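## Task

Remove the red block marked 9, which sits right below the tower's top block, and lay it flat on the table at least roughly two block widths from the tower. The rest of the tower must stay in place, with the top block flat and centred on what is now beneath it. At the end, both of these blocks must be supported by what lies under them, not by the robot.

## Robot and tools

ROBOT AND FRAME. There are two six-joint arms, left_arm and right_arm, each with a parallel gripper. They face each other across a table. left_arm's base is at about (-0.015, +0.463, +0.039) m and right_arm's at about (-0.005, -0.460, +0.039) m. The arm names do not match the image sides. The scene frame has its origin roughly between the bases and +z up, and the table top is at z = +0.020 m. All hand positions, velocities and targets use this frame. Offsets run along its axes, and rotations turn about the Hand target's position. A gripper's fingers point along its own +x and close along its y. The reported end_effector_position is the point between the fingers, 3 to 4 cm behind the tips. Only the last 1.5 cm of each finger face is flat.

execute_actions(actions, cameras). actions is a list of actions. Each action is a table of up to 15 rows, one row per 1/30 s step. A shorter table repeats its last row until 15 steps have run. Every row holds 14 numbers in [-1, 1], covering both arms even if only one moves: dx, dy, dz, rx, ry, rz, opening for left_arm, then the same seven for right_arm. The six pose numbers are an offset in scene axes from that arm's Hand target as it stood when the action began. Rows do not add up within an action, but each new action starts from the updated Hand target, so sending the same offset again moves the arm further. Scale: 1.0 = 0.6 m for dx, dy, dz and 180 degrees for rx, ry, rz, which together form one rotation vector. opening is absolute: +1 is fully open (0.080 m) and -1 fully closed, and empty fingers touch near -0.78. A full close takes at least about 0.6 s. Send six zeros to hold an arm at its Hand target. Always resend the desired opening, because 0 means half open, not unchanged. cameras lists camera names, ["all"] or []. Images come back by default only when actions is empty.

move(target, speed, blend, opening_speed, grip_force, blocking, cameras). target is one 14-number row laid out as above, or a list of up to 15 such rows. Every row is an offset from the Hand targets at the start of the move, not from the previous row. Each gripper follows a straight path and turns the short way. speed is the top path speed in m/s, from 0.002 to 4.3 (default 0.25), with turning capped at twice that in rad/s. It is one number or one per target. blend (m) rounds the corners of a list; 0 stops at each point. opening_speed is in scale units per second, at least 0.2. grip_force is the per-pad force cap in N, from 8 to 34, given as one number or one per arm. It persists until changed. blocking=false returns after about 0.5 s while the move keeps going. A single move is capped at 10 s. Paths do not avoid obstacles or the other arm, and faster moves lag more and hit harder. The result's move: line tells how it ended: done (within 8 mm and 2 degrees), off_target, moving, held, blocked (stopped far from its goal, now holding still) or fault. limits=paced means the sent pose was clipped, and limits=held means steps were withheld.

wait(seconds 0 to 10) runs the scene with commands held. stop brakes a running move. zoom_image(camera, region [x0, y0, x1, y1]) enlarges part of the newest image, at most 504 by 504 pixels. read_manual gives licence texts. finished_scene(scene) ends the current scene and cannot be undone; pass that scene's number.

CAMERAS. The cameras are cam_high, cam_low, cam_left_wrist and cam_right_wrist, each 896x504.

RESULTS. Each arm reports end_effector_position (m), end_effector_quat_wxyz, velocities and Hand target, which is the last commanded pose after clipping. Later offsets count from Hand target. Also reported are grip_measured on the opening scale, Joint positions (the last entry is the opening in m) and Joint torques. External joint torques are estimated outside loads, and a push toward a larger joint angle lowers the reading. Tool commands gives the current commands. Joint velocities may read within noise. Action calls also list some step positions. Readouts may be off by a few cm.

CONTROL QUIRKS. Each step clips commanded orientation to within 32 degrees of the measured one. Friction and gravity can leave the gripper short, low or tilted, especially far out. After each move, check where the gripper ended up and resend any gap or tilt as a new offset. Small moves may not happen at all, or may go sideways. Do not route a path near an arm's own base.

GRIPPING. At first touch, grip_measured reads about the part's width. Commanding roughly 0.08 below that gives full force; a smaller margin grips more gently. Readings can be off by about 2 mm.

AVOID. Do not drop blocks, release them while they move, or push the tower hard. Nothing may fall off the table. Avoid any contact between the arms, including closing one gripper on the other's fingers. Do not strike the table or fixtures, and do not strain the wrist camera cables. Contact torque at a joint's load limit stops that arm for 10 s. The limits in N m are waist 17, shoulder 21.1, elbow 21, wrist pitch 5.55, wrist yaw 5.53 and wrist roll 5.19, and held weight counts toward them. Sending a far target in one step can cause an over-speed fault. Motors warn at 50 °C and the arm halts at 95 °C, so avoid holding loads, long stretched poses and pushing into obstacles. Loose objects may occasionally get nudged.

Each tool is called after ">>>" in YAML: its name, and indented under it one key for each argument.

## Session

>>> execute_actions:
  actions: []

>>> zoom_image:
  camera: "cam_high"
  region: [300, 200, 500, 400]

>>> zoom_image:
  camera: "cam_low"
  region: [380, 200, 520, 320]

Scene clock: 0.00 s.
left_arm: end_effector_position=(+0.1416, +0.3317, +0.3972) grip_measured=+1.000 end_effector_quat_wxyz=(+0.964, -0.038, +0.259, -0.052) | right_arm: end_effector_position=(+0.2671, -0.2131, +0.2636) grip_measured=+1.000 end_effector_quat_wxyz=(+0.802, +0.033, +0.576, +0.157)
Joint positions: left_arm=[0.227 1.03 1.476 -1.443 -0.94 -1.012 0.08] | right_arm=[-0.851 1.62 1.606 -1.138 -0.025 0.553 0.08]
Joint velocities: within noise
Joint torques (N m): no reading
External joint torques (N m): no reading
Motor temperatures (°C): left_arm=[27 34 33 32 30 33] | right_arm=[28 30 29 30 34 31]
Heat: left arm: hottest shoulder 34 °C (+0.0 °C/min); right arm: hottest wrist yaw 34 °C (+0.0 °C/min).
Hand target: left_arm +0.1416, +0.3320, +0.3976; +0.964, -0.039, +0.258, -0.052 | right_arm +0.2673, -0.2129, +0.2658; +0.803, +0.034, +0.573, +0.158
Tool commands: left_gripper/opening=+1.0 right_gripper/opening=+1.0

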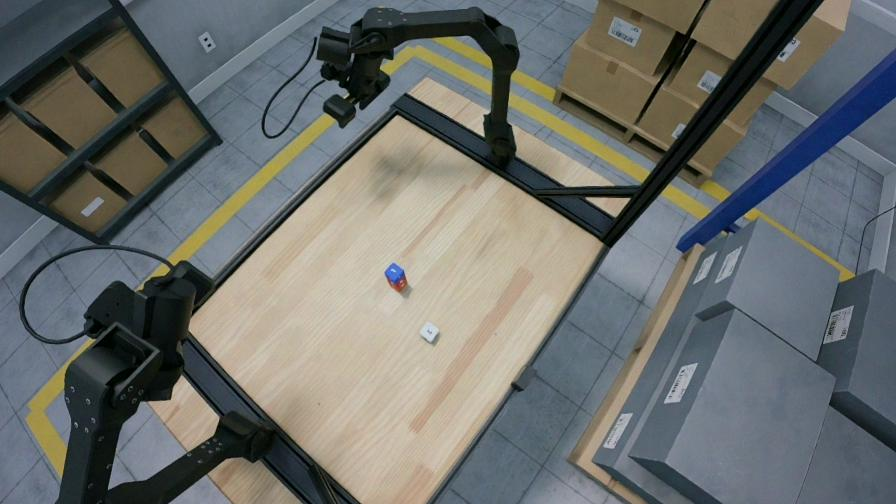

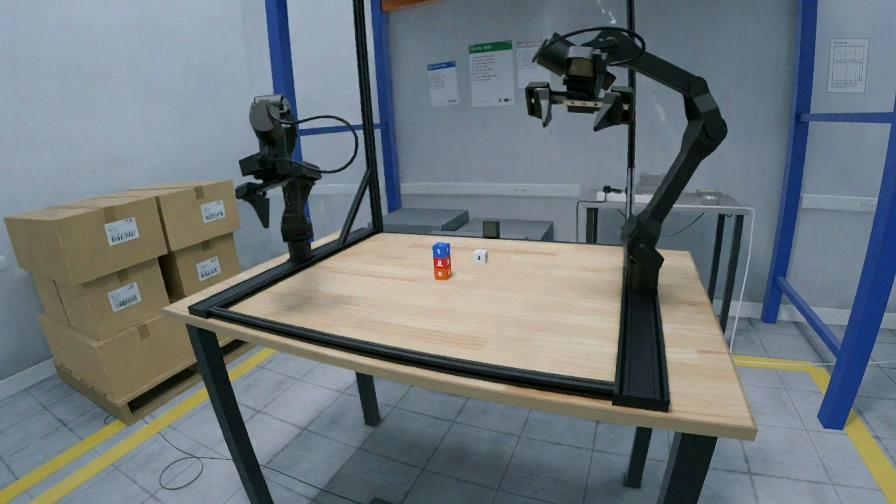

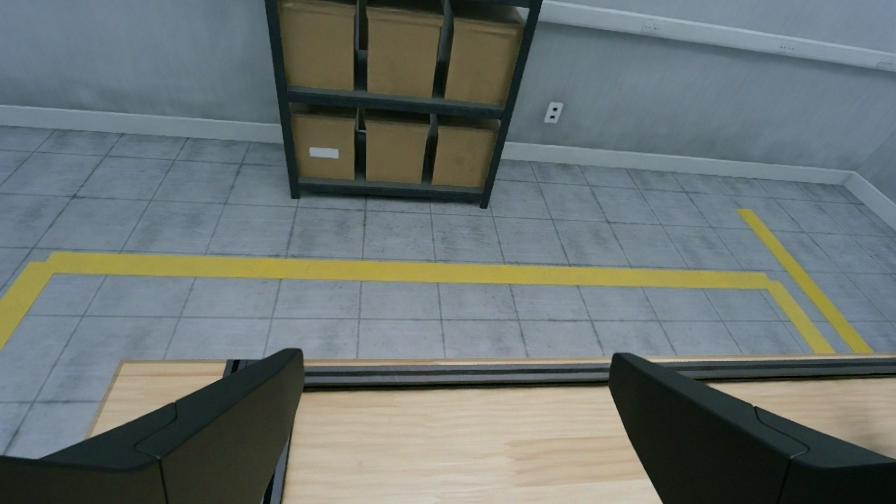

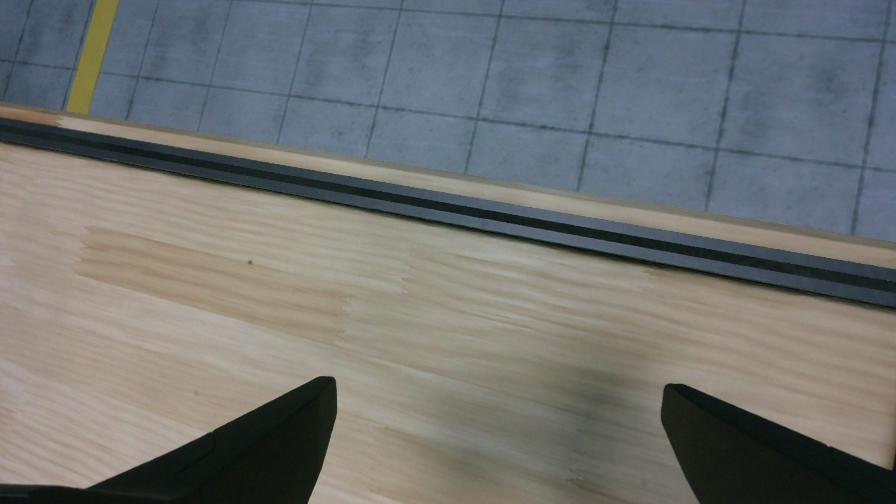

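Scaled by 2.520.

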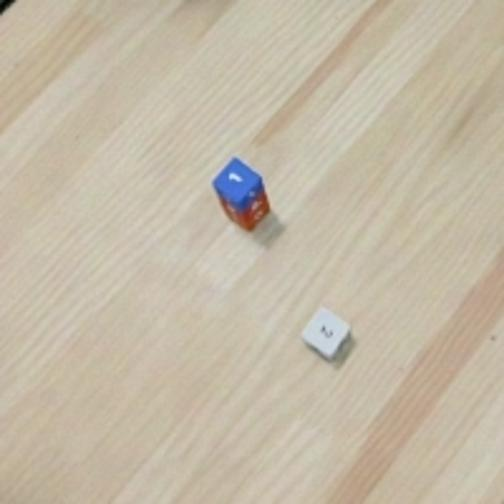

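Scaled by 3.600.

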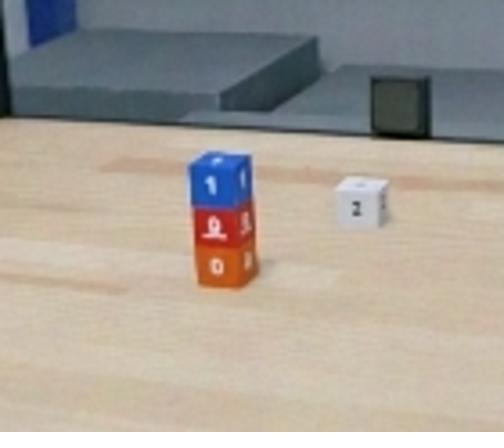

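>>> move:
  target: [0,0,0,0,0,0,1, -0.4853,0.3465,-0.143,-0.0998,-0.0245,0.4323,1]
  speed: 0.45
  cameras: ["cam_low","cam_right_wrist"]

>>> zoom_image:
  camera: "cam_right_wrist"
  region: [310, 230, 710, 450]

>>> zoom_image:
  camera: "cam_right_wrist"
  region: [400, 240, 580, 420]

Scene clock: 16.50 s.
left_arm: end_effector_position=(+0.1416, +0.3317, +0.3972) grip_measured=+1.000 end_effector_quat_wxyz=(+0.964, -0.038, +0.259, -0.052) | right_arm: end_effector_position=(-0.0236, -0.0074, +0.1820) grip_measured=+1.000 end_effector_quat_wxyz=(+0.543, -0.452, +0.455, +0.541)
Joint positions: left_arm=[0.227 1.03 1.476 -1.443 -0.94 -1.012 0.08] | right_arm=[0.036 2.151 2.044 -1.287 0.007 0.048 0.08]
Joint torques (N m): left_arm=[0.07 -0.72 5.4 1.26 -0.57 0.03] | right_arm=[0.19 -7.22 7.71 0.66 -0.02 -0.14]
External joint torques (N m): left_arm=[0.06 0.52 0.21 0.24 -0.1 0.02] | right_arm=[0.22 2.7 1.89 0.03 -0.04 -0.14]
Heat: left arm: hottest shoulder 34 °C (+0.0 °C/min); right arm: hottest wrist yaw 34 °C (+0.0 °C/min).
Hand target: left_arm +0.1416, +0.3320, +0.3976; +0.964, -0.039, +0.258, -0.052 | right_arm -0.0239, -0.0050, +0.1800; +0.542, -0.454, +0.455, +0.542
Off the commanded pose: left_arm 0.000 m, 0 deg | right_arm 0.003 m, 0 deg.
move: done
Images, in order (width x height): cam_low 896x504, cam_right_wrist 896x504.

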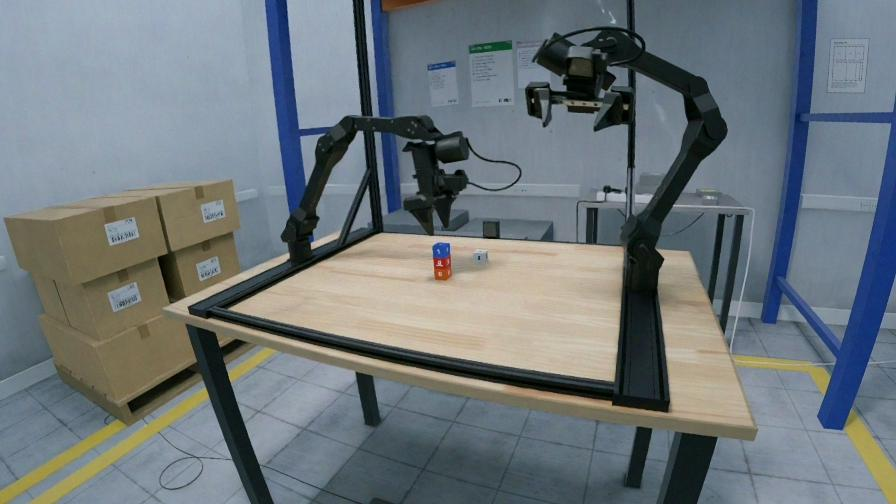

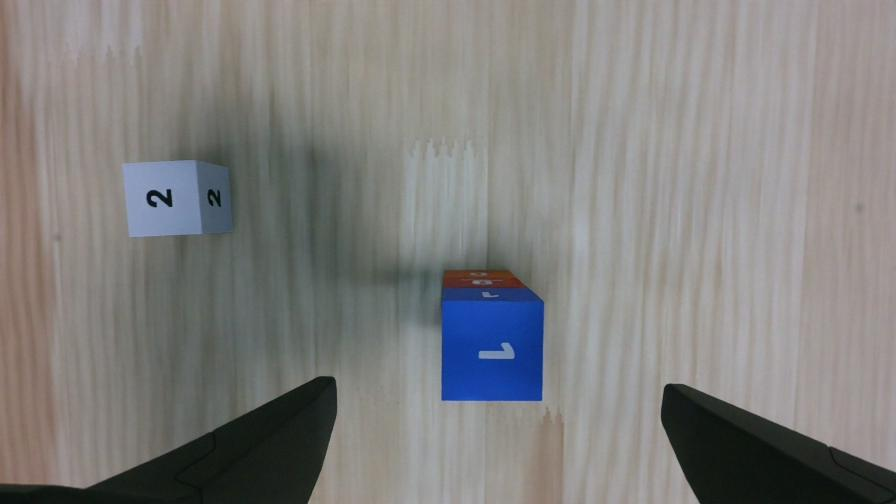

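Scaled by 1.260.

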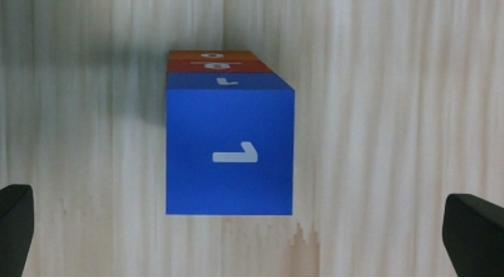

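Scaled by 2.800.

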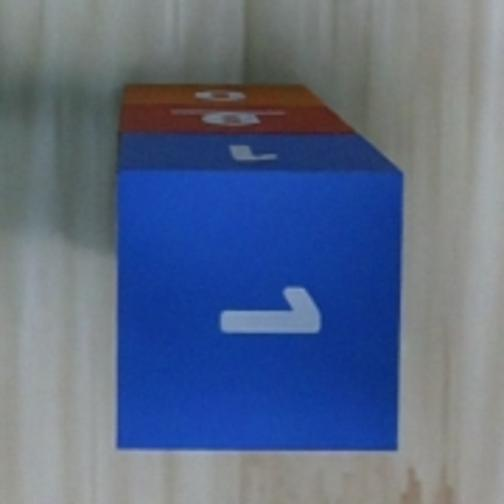

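>>> move:
  target:
    - [0,0,0,0,0,0,1, 0.0027,-0.0003,-0.138,0,0,0,0.45]
    - [0,0,0,0,0,0,1, 0.0027,-0.0003,-0.138,0,0,0,-0.25]
  speed: 0.15
  opening_speed: 0.7
  grip_force: 15
  cameras: ["cam_low","cam_right_wrist"]

>>> zoom_image:
  camera: "cam_low"
  region: [412, 230, 472, 290]

Scene clock: 35.27 s.
left_arm: end_effector_position=(+0.1416, +0.3317, +0.3972) grip_measured=+1.000 end_effector_quat_wxyz=(+0.964, -0.038, +0.259, -0.052) | right_arm: end_effector_position=(-0.0234, -0.0040, +0.1027) grip_measured=-0.090 end_effector_quat_wxyz=(+0.545, -0.451, +0.452, +0.544)
Joint positions: left_arm=[0.227 1.03 1.476 -1.443 -0.94 -1.012 0.08] | right_arm=[0.036 2.165 1.749 -0.968 0.007 0.044 0.031]
Joint torques (N m): left_arm=[0.09 -0.66 5.46 1.25 -0.55 0] | right_arm=[-0.12 -7.71 5.54 1.07 -0.03 -0.12]
External joint torques (N m): left_arm=[0.08 0.63 0.27 0.24 -0.08 -0.01] | right_arm=[-0.16 2.31 -0.24 0.45 -0.04 -0.12]
Motor temperatures (°C): left_arm=[27 33 35 33 31 33] | right_arm=[28 35 33 31 34 31]
Heat: left arm: hottest elbow 35 °C (+3.4 °C/min); right arm: hottest shoulder 35 °C (+8.5 °C/min).
Hand target: left_arm +0.1416, +0.3320, +0.3976; +0.964, -0.039, +0.258, -0.052 | right_arm -0.0223, -0.0051, +0.0973; +0.542, -0.454, +0.455, +0.542
Off the commanded pose: left_arm 0.000 m, 0 deg | right_arm 0.006 m, 1 deg.
grip_force (N): 15, 15
move: done
Images, in order (width x height): cam_low 896x504, cam_right_wrist 896x504.

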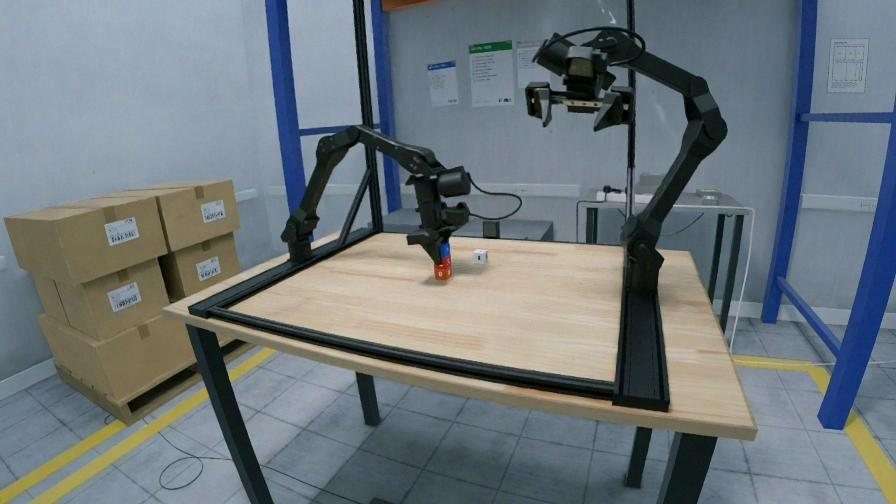

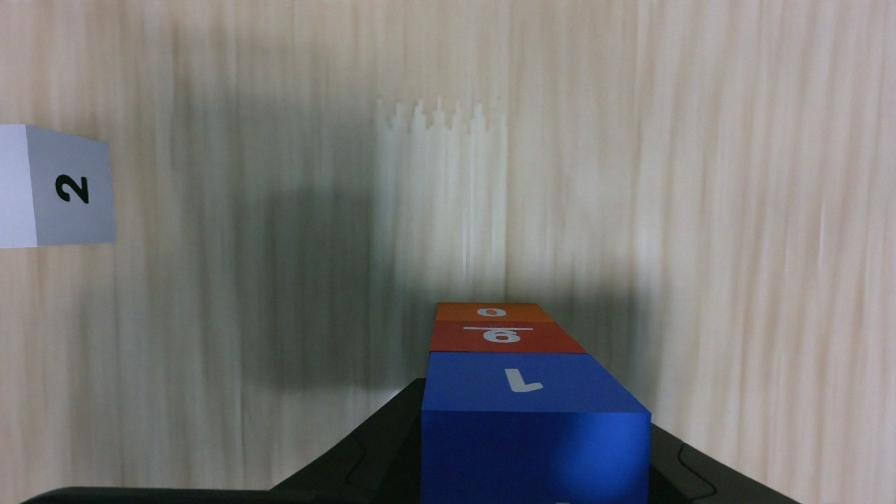

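Scaled by 8.400.

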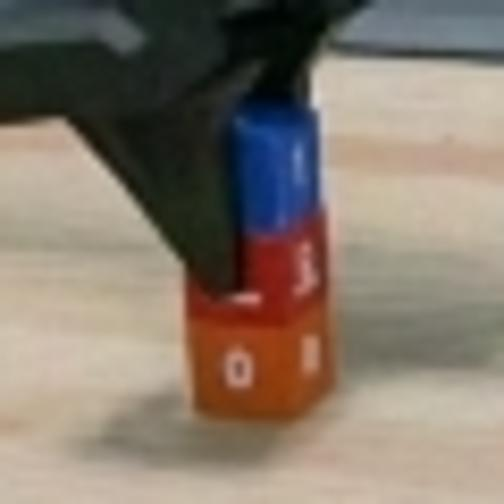

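>>> move:
  target:
    - [0,0,0,0,0,0,1, 0,0,0.0667,0,0,0,-0.25]
    - [0,0,0,0,0,0,1, 0.2,-0.019,0.0667,0,0,-0.08456,-0.25]
    - [0,0,0,0,0,0,1, 0.2,-0.019,-0.0305,0,0,-0.08456,-0.25]
    - [0,0,0,0,0,0,1, 0.2,-0.019,-0.0488,0,0,-0.08456,-0.25]
    - [0,0,0,0,0,0,1, 0.2,-0.019,-0.0488,0,0,-0.08456,0.25]
    - [0,0,0,0,0,0,1, 0.2,-0.019,0.0628,0,0,-0.08456,0.25]
    - [0,0,0,0,0,0,1, 0.2,-0.019,0.0003,0,0,-0.08456,0.25]
  speed: [0.08,0.17,0.13,0.03,0.1,0.15,0.15]
  blend: [0.01,0.01,0.003,0,0,0,0]
  opening_speed: 0.7
  cameras: ["cam_low","cam_right_wrist"]

>>> zoom_image:
  camera: "cam_low"
  region: [380, 225, 470, 315]

Scene clock: 51.27 s.
left_arm: end_effector_position=(+0.1416, +0.3317, +0.3972) grip_measured=+1.000 end_effector_quat_wxyz=(+0.964, -0.038, +0.259, -0.052) | right_arm: end_effector_position=(+0.0983, -0.0154, +0.1028) grip_measured=+0.247 end_effector_quat_wxyz=(+0.612, -0.386, +0.509, +0.466)
Joint positions: left_arm=[0.227 1.03 1.476 -1.443 -0.94 -1.012 0.08] | right_arm=[-0.233 2.166 1.751 -0.97 0.007 0.044 0.046]
Joint torques (N m): left_arm=[0.06 -0.63 5.41 1.26 -0.57 0.02] | right_arm=[-0.03 -8.01 5.42 1.08 -0.07 -0.15]
External joint torques (N m): left_arm=[0.05 0.58 0.22 0.22 -0.1 0.01] | right_arm=[0 1.95 -0.33 0.47 -0.08 -0.15]
Motor temperatures (°C): left_arm=[27 33 36 33 31 33] | right_arm=[28 40 33 31 33 31]
Heat: left arm: hottest elbow 36 °C (+3.5 °C/min); right arm: hottest shoulder 40 °C (+11.7 °C/min).
Hand target: left_arm +0.1416, +0.3320, +0.3976; +0.964, -0.039, +0.258, -0.052 | right_arm +0.0978, -0.0165, +0.0975; +0.609, -0.389, +0.511, +0.465
Off the commanded pose: left_arm 0.000 m, 0 deg | right_arm 0.006 m, 1 deg.
grip_force (N): 15, 15
move: done
Images, in order (width x height): cam_low 896x504, cam_right_wrist 896x504.

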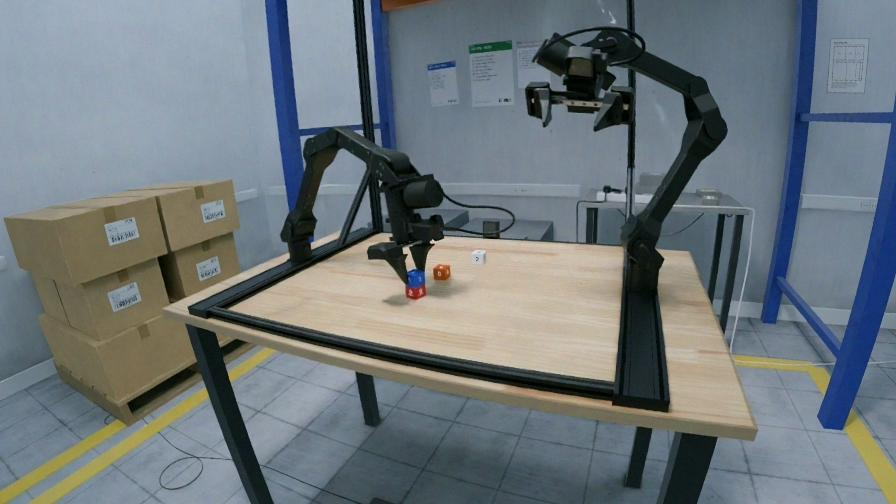

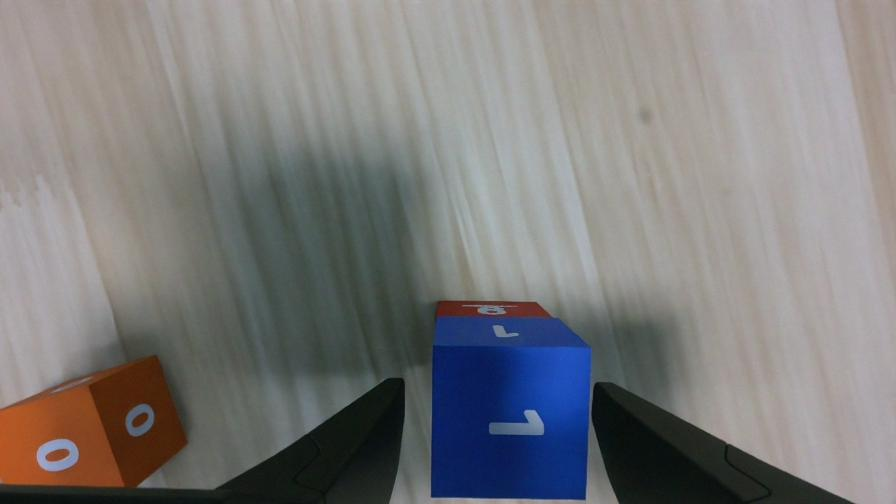

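Scaled by 5.600.

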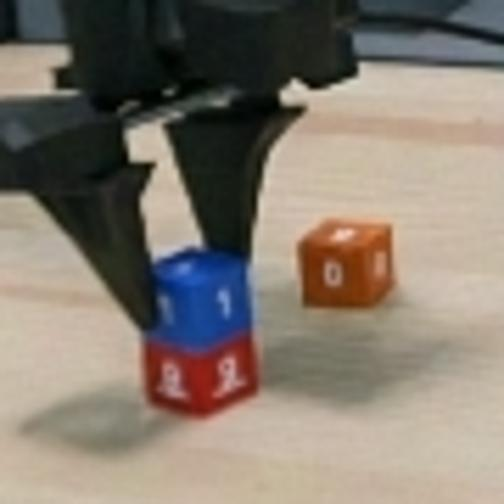

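>>> move:
  target:
    - [0,0,0,0,0,0,1, 0,0,0,0,0,0,-0.25]
    - [0,0,0,0,0,0,1, 0,0,0.0667,0,0,0,-0.25]
    - [0,0,0,0,0,0,1, -0.2002,0.019,0.0667,0,0,0.08456,-0.25]
    - [0,0,0,0,0,0,1, -0.2002,0.019,0.0117,0,0,0.08456,-0.25]
    - [0,0,0,0,0,0,1, -0.2002,0.019,-0.0062,0,0,0.08456,-0.25]
    - [0,0,0,0,0,0,1, -0.2002,0.019,-0.0062,0,0,0.08456,0.25]
    - [0,0,0,0,0,0,1, -0.2002,0.019,0.13,0,0,0.08456,0.25]
  speed: [0.1,0.08,0.17,0.13,0.03,0.1,0.15]
  blend: [0,0.01,0.01,0.003,0,0,0]
  opening_speed: 0.7
  cameras: ["cam_low","cam_right_wrist"]

>>> zoom_image:
  camera: "cam_low"
  region: [395, 225, 485, 305]

>>> zoom_image:
  camera: "cam_right_wrist"
  region: [400, 230, 600, 430]

Scene clock: 63.70 s.
left_arm: end_effector_position=(+0.1416, +0.3317, +0.3972) grip_measured=+1.000 end_effector_quat_wxyz=(+0.964, -0.038, +0.259, -0.052) | right_arm: end_effector_position=(-0.0222, -0.0070, +0.1701) grip_measured=+0.247 end_effector_quat_wxyz=(+0.539, -0.457, +0.459, +0.538)
Joint positions: left_arm=[0.227 1.03 1.476 -1.443 -0.94 -1.012 0.08] | right_arm=[0.033 2.164 2.02 -1.266 0.006 0.043 0.046]
Joint torques (N m): left_arm=[0.06 -0.67 5.44 1.26 -0.54 -0.01] | right_arm=[-0.1 -9.11 7.71 0.66 -0.03 -0.09]
External joint torques (N m): left_arm=[0.06 0.49 0.26 0.21 -0.08 -0.02] | right_arm=[-0.09 0.8 1.98 0.09 -0.04 -0.09]
Heat: left arm: hottest elbow 36 °C (+2.0 °C/min); right arm: hottest shoulder 41 °C (+10.1 °C/min).
Hand target: left_arm +0.1416, +0.3320, +0.3976; +0.964, -0.039, +0.258, -0.052 | right_arm -0.0224, -0.0051, +0.1755; +0.542, -0.454, +0.455, +0.542
Off the commanded pose: left_arm 0.000 m, 0 deg | right_arm 0.006 m, 1 deg.
grip_force (N): 15, 15
move: done; target 6's new opening was sent with right_arm's hand 0.009 m and 1 deg from that target
Images, in order (width x height): cam_low 896x504, cam_right_wrist 896x504.

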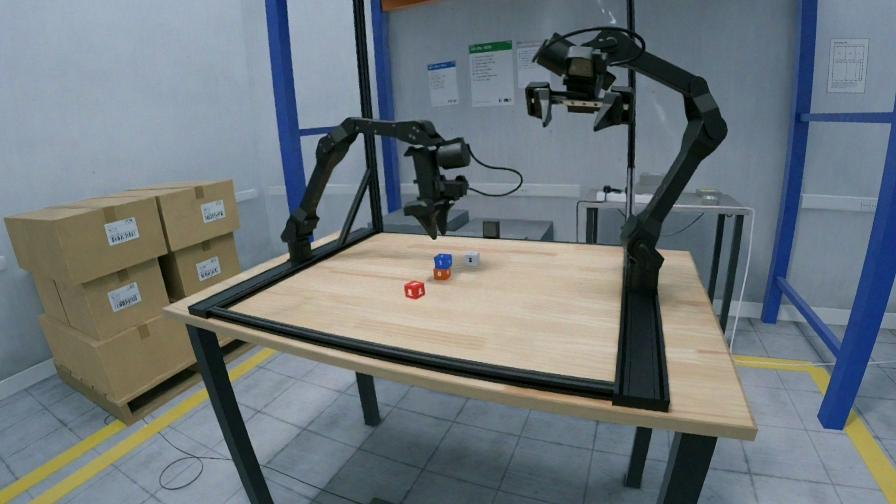

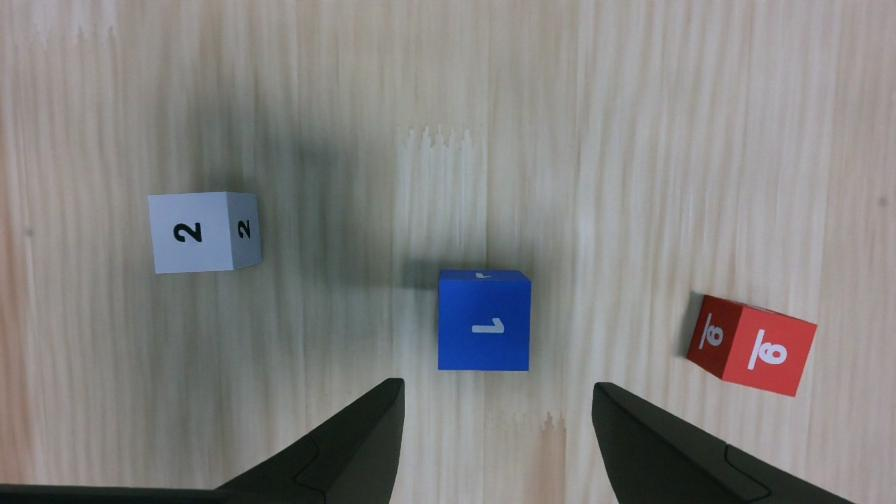

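Scaled by 5.600.

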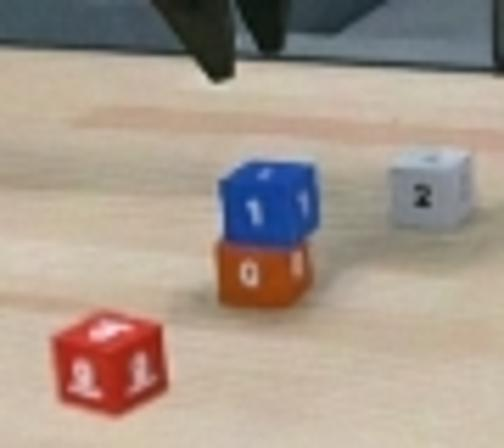

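Scaled by 2.520.

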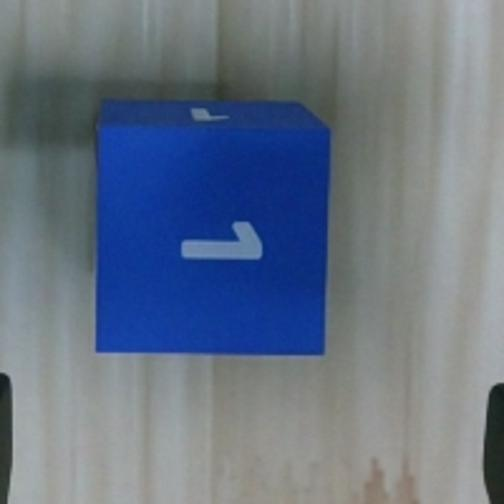

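>>> move:
  target:
    - [0,0,0,0,0,0,1, 0,0,-0.1303,0,0,0,0.25]
    - [0,0,0,0,0,0,1, 0,0,-0.1303,0,0,0,-0.25]
  speed: 0.15
  opening_speed: 0.7
  cameras: ["cam_low","cam_right_wrist"]

>>> zoom_image:
  camera: "cam_right_wrist"
  region: [400, 290, 690, 490]

>>> zoom_image:
  camera: "cam_low"
  region: [412, 230, 472, 290]

Scene clock: 100.63 s.
left_arm: end_effector_position=(+0.1416, +0.3317, +0.3972) grip_measured=+1.000 end_effector_quat_wxyz=(+0.964, -0.038, +0.259, -0.052) | right_arm: end_effector_position=(-0.0224, -0.0037, +0.1032) grip_measured=-0.090 end_effector_quat_wxyz=(+0.545, -0.450, +0.452, +0.544)
Joint positions: left_arm=[0.227 1.03 1.476 -1.443 -0.94 -1.012 0.08] | right_arm=[0.033 2.165 1.75 -0.968 0.006 0.043 0.031]
Joint torques (N m): left_arm=[0.08 -0.67 5.41 1.25 -0.55 0.01] | right_arm=[0.03 -7.62 5.19 1.03 -0.01 -0.1]
External joint torques (N m): left_arm=[0.08 0.51 0.25 0.23 -0.09 0.01] | right_arm=[0.06 2.25 -0.54 0.4 -0.02 -0.1]
Motor temperatures (°C): left_arm=[27 33 36 34 31 32] | right_arm=[28 48 37 30 33 31]
Heat: left arm: hottest elbow 36 °C (+1.0 °C/min); right arm: hottest shoulder 48 °C (+10.1 °C/min).
Hand target: left_arm +0.1416, +0.3320, +0.3976; +0.964, -0.039, +0.258, -0.052 | right_arm -0.0224, -0.0051, +0.0973; +0.542, -0.454, +0.455, +0.542
Off the commanded pose: left_arm 0.000 m, 0 deg | right_arm 0.006 m, 1 deg.
grip_force (N): 15, 15
move: done
Images, in order (width x height): cam_low 896x504, cam_right_wrist 896x504.

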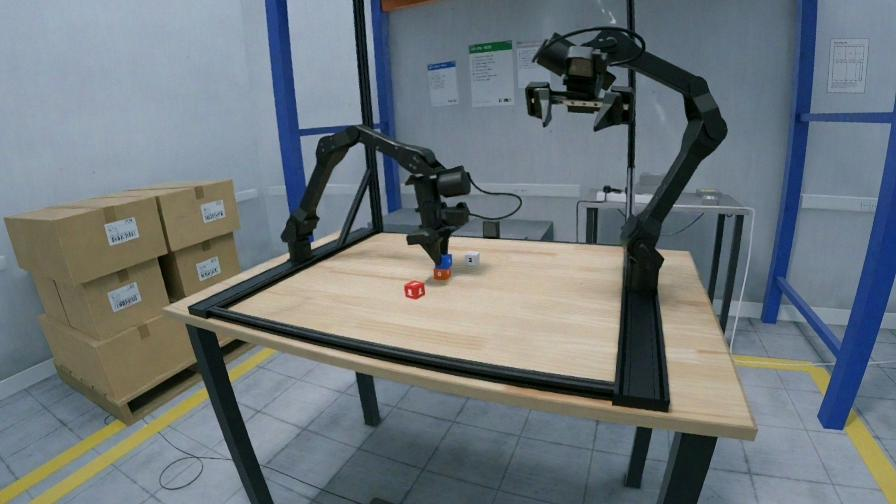

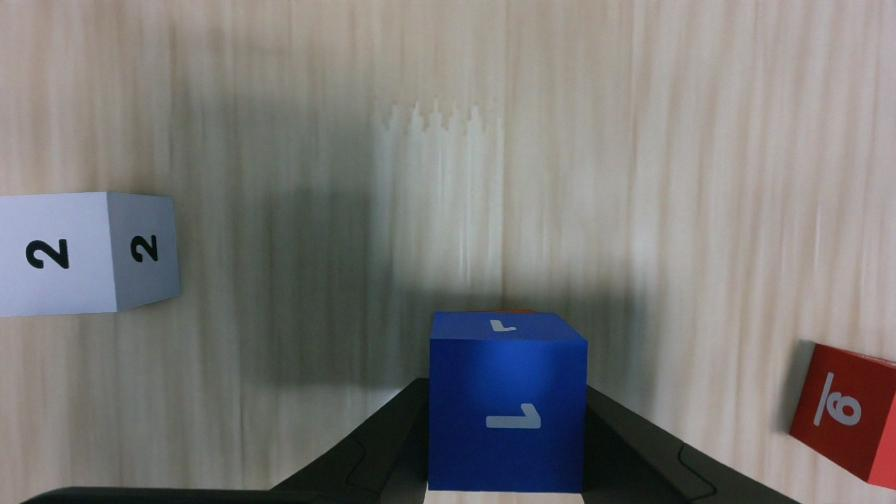

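Scaled by 1.738.

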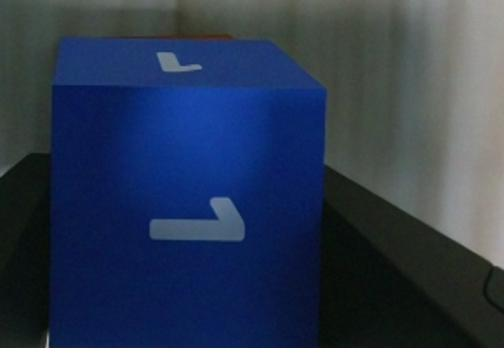

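Scaled by 8.400.

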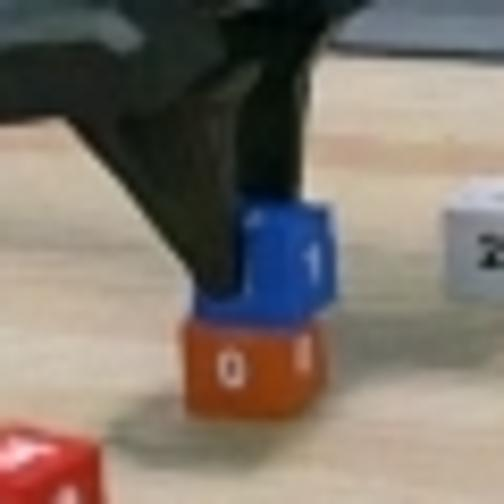

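>>> move:
  target:
    - [0,0,0,0,0,0,1, -0.0001,0.0035,0.0508,0.0222,0.0008,0,-0.25]
    - [0,0,0,0,0,0,1, 0,-0.007,0.0667,0,0,0,-0.25]
    - [0,0,0,0,0,0,1, 0,-0.007,0.0123,0,0,0,-0.25]
    - [0,0,0,0,0,0,1, 0,-0.007,-0.001,0,0,0,-0.25]
  speed: [0.08,0.08,0.13,0.03]
  blend: [0.004,0.008,0.003,0]
  cameras: ["cam_low","cam_right_wrist"]

>>> zoom_image:
  camera: "cam_right_wrist"
  region: [400, 290, 690, 490]

>>> zoom_image:
  camera: "cam_low"
  region: [412, 230, 472, 290]

Scene clock: 132.27 s.
left_arm: end_effector_position=(+0.1416, +0.3317, +0.3972) grip_measured=+1.000 end_effector_quat_wxyz=(+0.964, -0.038, +0.259, -0.052) | right_arm: end_effector_position=(-0.0222, -0.0080, +0.1035) grip_measured=-0.090 end_effector_quat_wxyz=(+0.545, -0.449, +0.452, +0.545)
Joint positions: left_arm=[0.227 1.03 1.476 -1.443 -0.94 -1.012 0.08] | right_arm=[0.033 2.146 1.721 -0.957 0.006 0.043 0.031]
Joint torques (N m): left_arm=[0.05 -0.65 5.37 1.26 -0.55 0.01] | right_arm=[-0.04 -7.38 5.16 1.13 0.03 -0.05]
External joint torques (N m): left_arm=[0.04 0.59 0.17 0.25 -0.08 0] | right_arm=[0 2.38 -0.55 0.51 0.01 -0.06]
Heat: left arm: hottest elbow 36 °C (+0.0 °C/min); right arm: hottest shoulder 47 °C (+3.0 °C/min).
Hand target: left_arm +0.1416, +0.3320, +0.3976; +0.964, -0.039, +0.258, -0.052 | right_arm -0.0224, -0.0094, +0.0967; +0.542, -0.454, +0.455, +0.542
Off the commanded pose: left_arm 0.000 m, 0 deg | right_arm 0.007 m, 1 deg.
grip_force (N): 15, 15
move: done
Images, in order (width x height): cam_low 896x504, cam_right_wrist 896x504.

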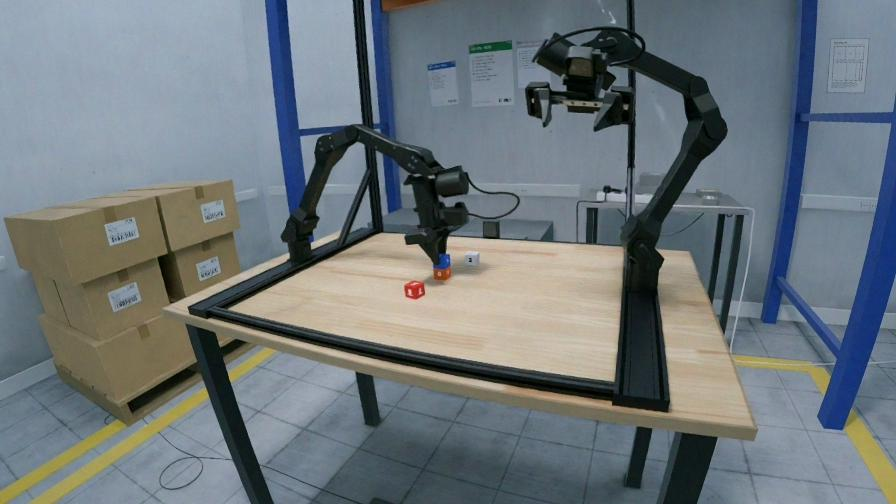

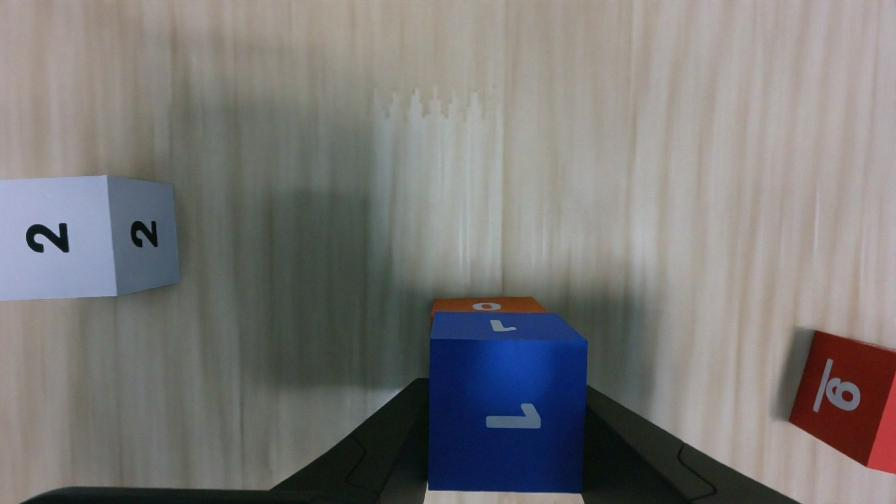

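Scaled by 1.738.

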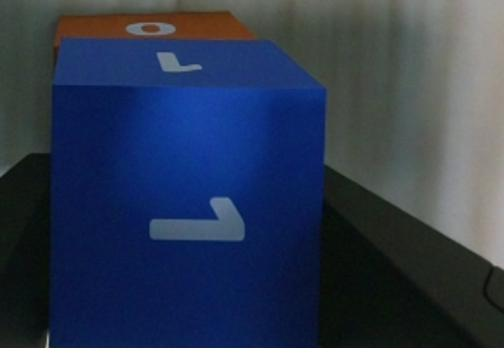

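Scaled by 8.400.

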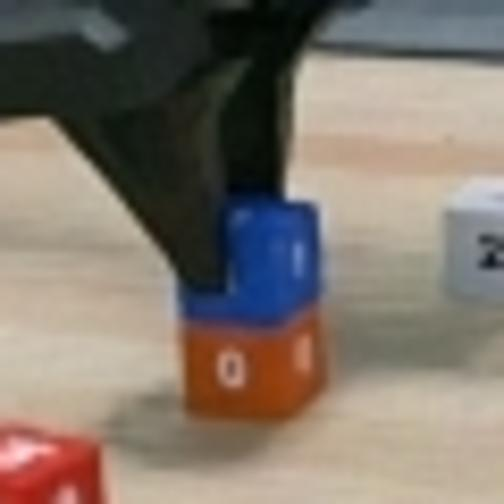

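>>> zoom_image:
  camera: "cam_right_wrist"
  region: [420, 285, 600, 355]

Scaled by 2.800.

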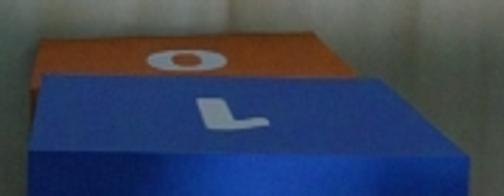

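>>> move:
  target:
    - [0,0,0,0,0,0,1,0,0,0,0,0,0,0.25]
    - [0,0,0,0,0,0,1,0,0,0.13,0,0,0,0.25]
  speed: [0.05,0.12]
  opening_speed: 0.7
  cameras: ["cam_low","cam_right_wrist","cam_high"]

Scene clock: 147.13 s.
left_arm: end_effector_position=(+0.1416, +0.3317, +0.3972) grip_measured=+1.000 end_effector_quat_wxyz=(+0.964, -0.038, +0.259, -0.052) | right_arm: end_effector_position=(-0.0221, -0.0112, +0.1682) grip_measured=+0.247 end_effector_quat_wxyz=(+0.539, -0.458, +0.460, +0.537)
Joint positions: left_arm=[0.227 1.03 1.476 -1.443 -0.94 -1.012 0.08] | right_arm=[0.033 2.146 1.983 -1.25 0.006 0.043 0.046]
Joint torques (N m): left_arm=[0.06 -0.65 5.43 1.24 -0.55 0.02] | right_arm=[0.08 -9.25 7.56 0.67 -0.02 -0.08]
External joint torques (N m): left_arm=[0.07 0.52 0.27 0.21 -0.09 0.02] | right_arm=[0.19 0.63 1.79 0.1 -0.04 -0.08]
Motor temperatures (°C): left_arm=[26 33 36 34 31 32] | right_arm=[28 43 34 31 33 30]
Heat: left arm: hottest elbow 36 °C (+0.0 °C/min); right arm: hottest shoulder 43 °C (-4.1 °C/min).
Hand target: left_arm +0.1416, +0.3320, +0.3976; +0.964, -0.039, +0.258, -0.052 | right_arm -0.0224, -0.0093, +0.1748; +0.542, -0.454, +0.455, +0.542
Off the commanded pose: left_arm 0.000 m, 0 deg | right_arm 0.007 m, 1 deg.
grip_force (N): 15, 15
move: done
Images, in order (width x height): cam_high 896x504, cam_low 896x504, cam_right_wrist 896x504.

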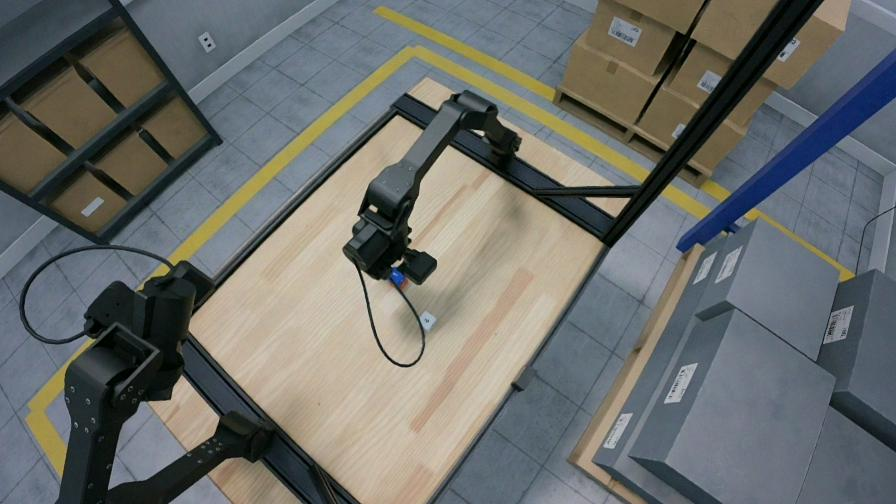

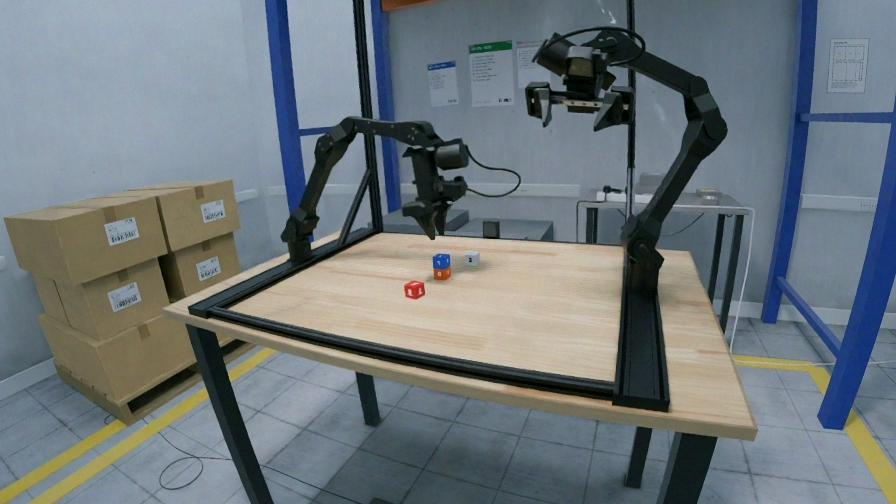

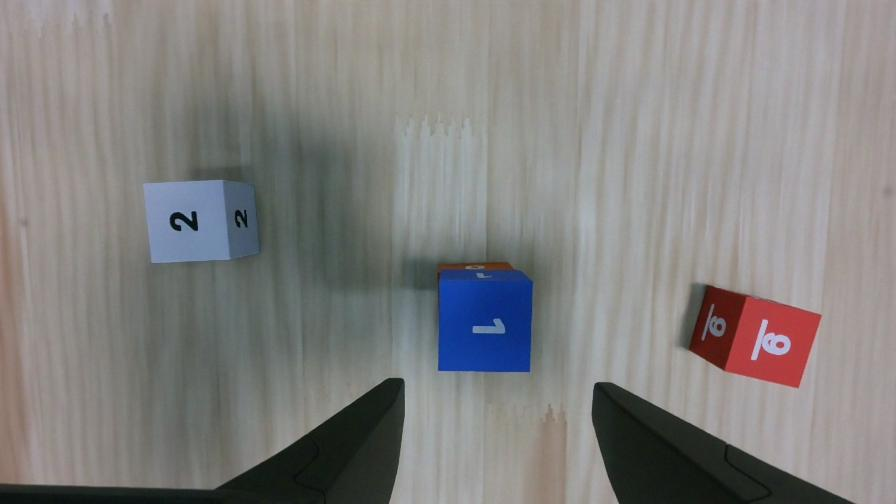

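>>> zoom_image:
  camera: "cam_right_wrist"
  region: [400, 230, 600, 400]

>>> zoom_image:
  camera: "cam_low"
  region: [395, 225, 485, 305]

Scaled by 2.520.

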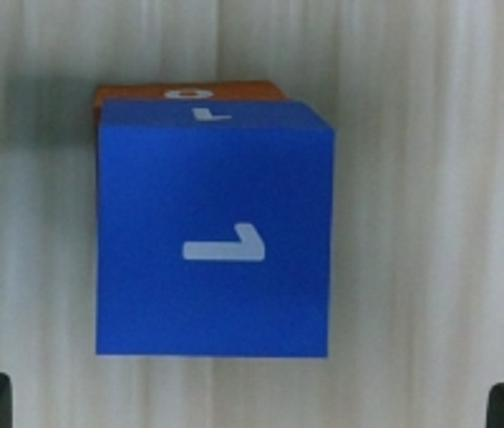

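Scaled by 5.600.

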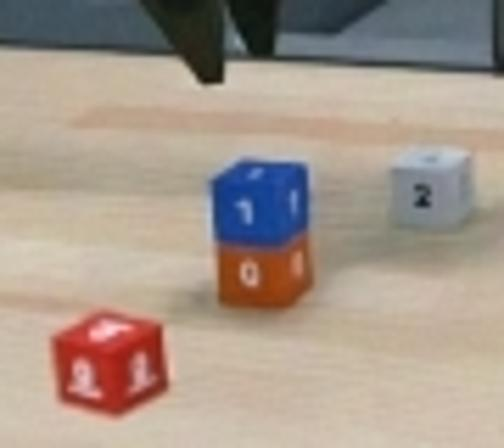

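>>> finished_scene:
  scene: 2

The scene is finished: the task was done.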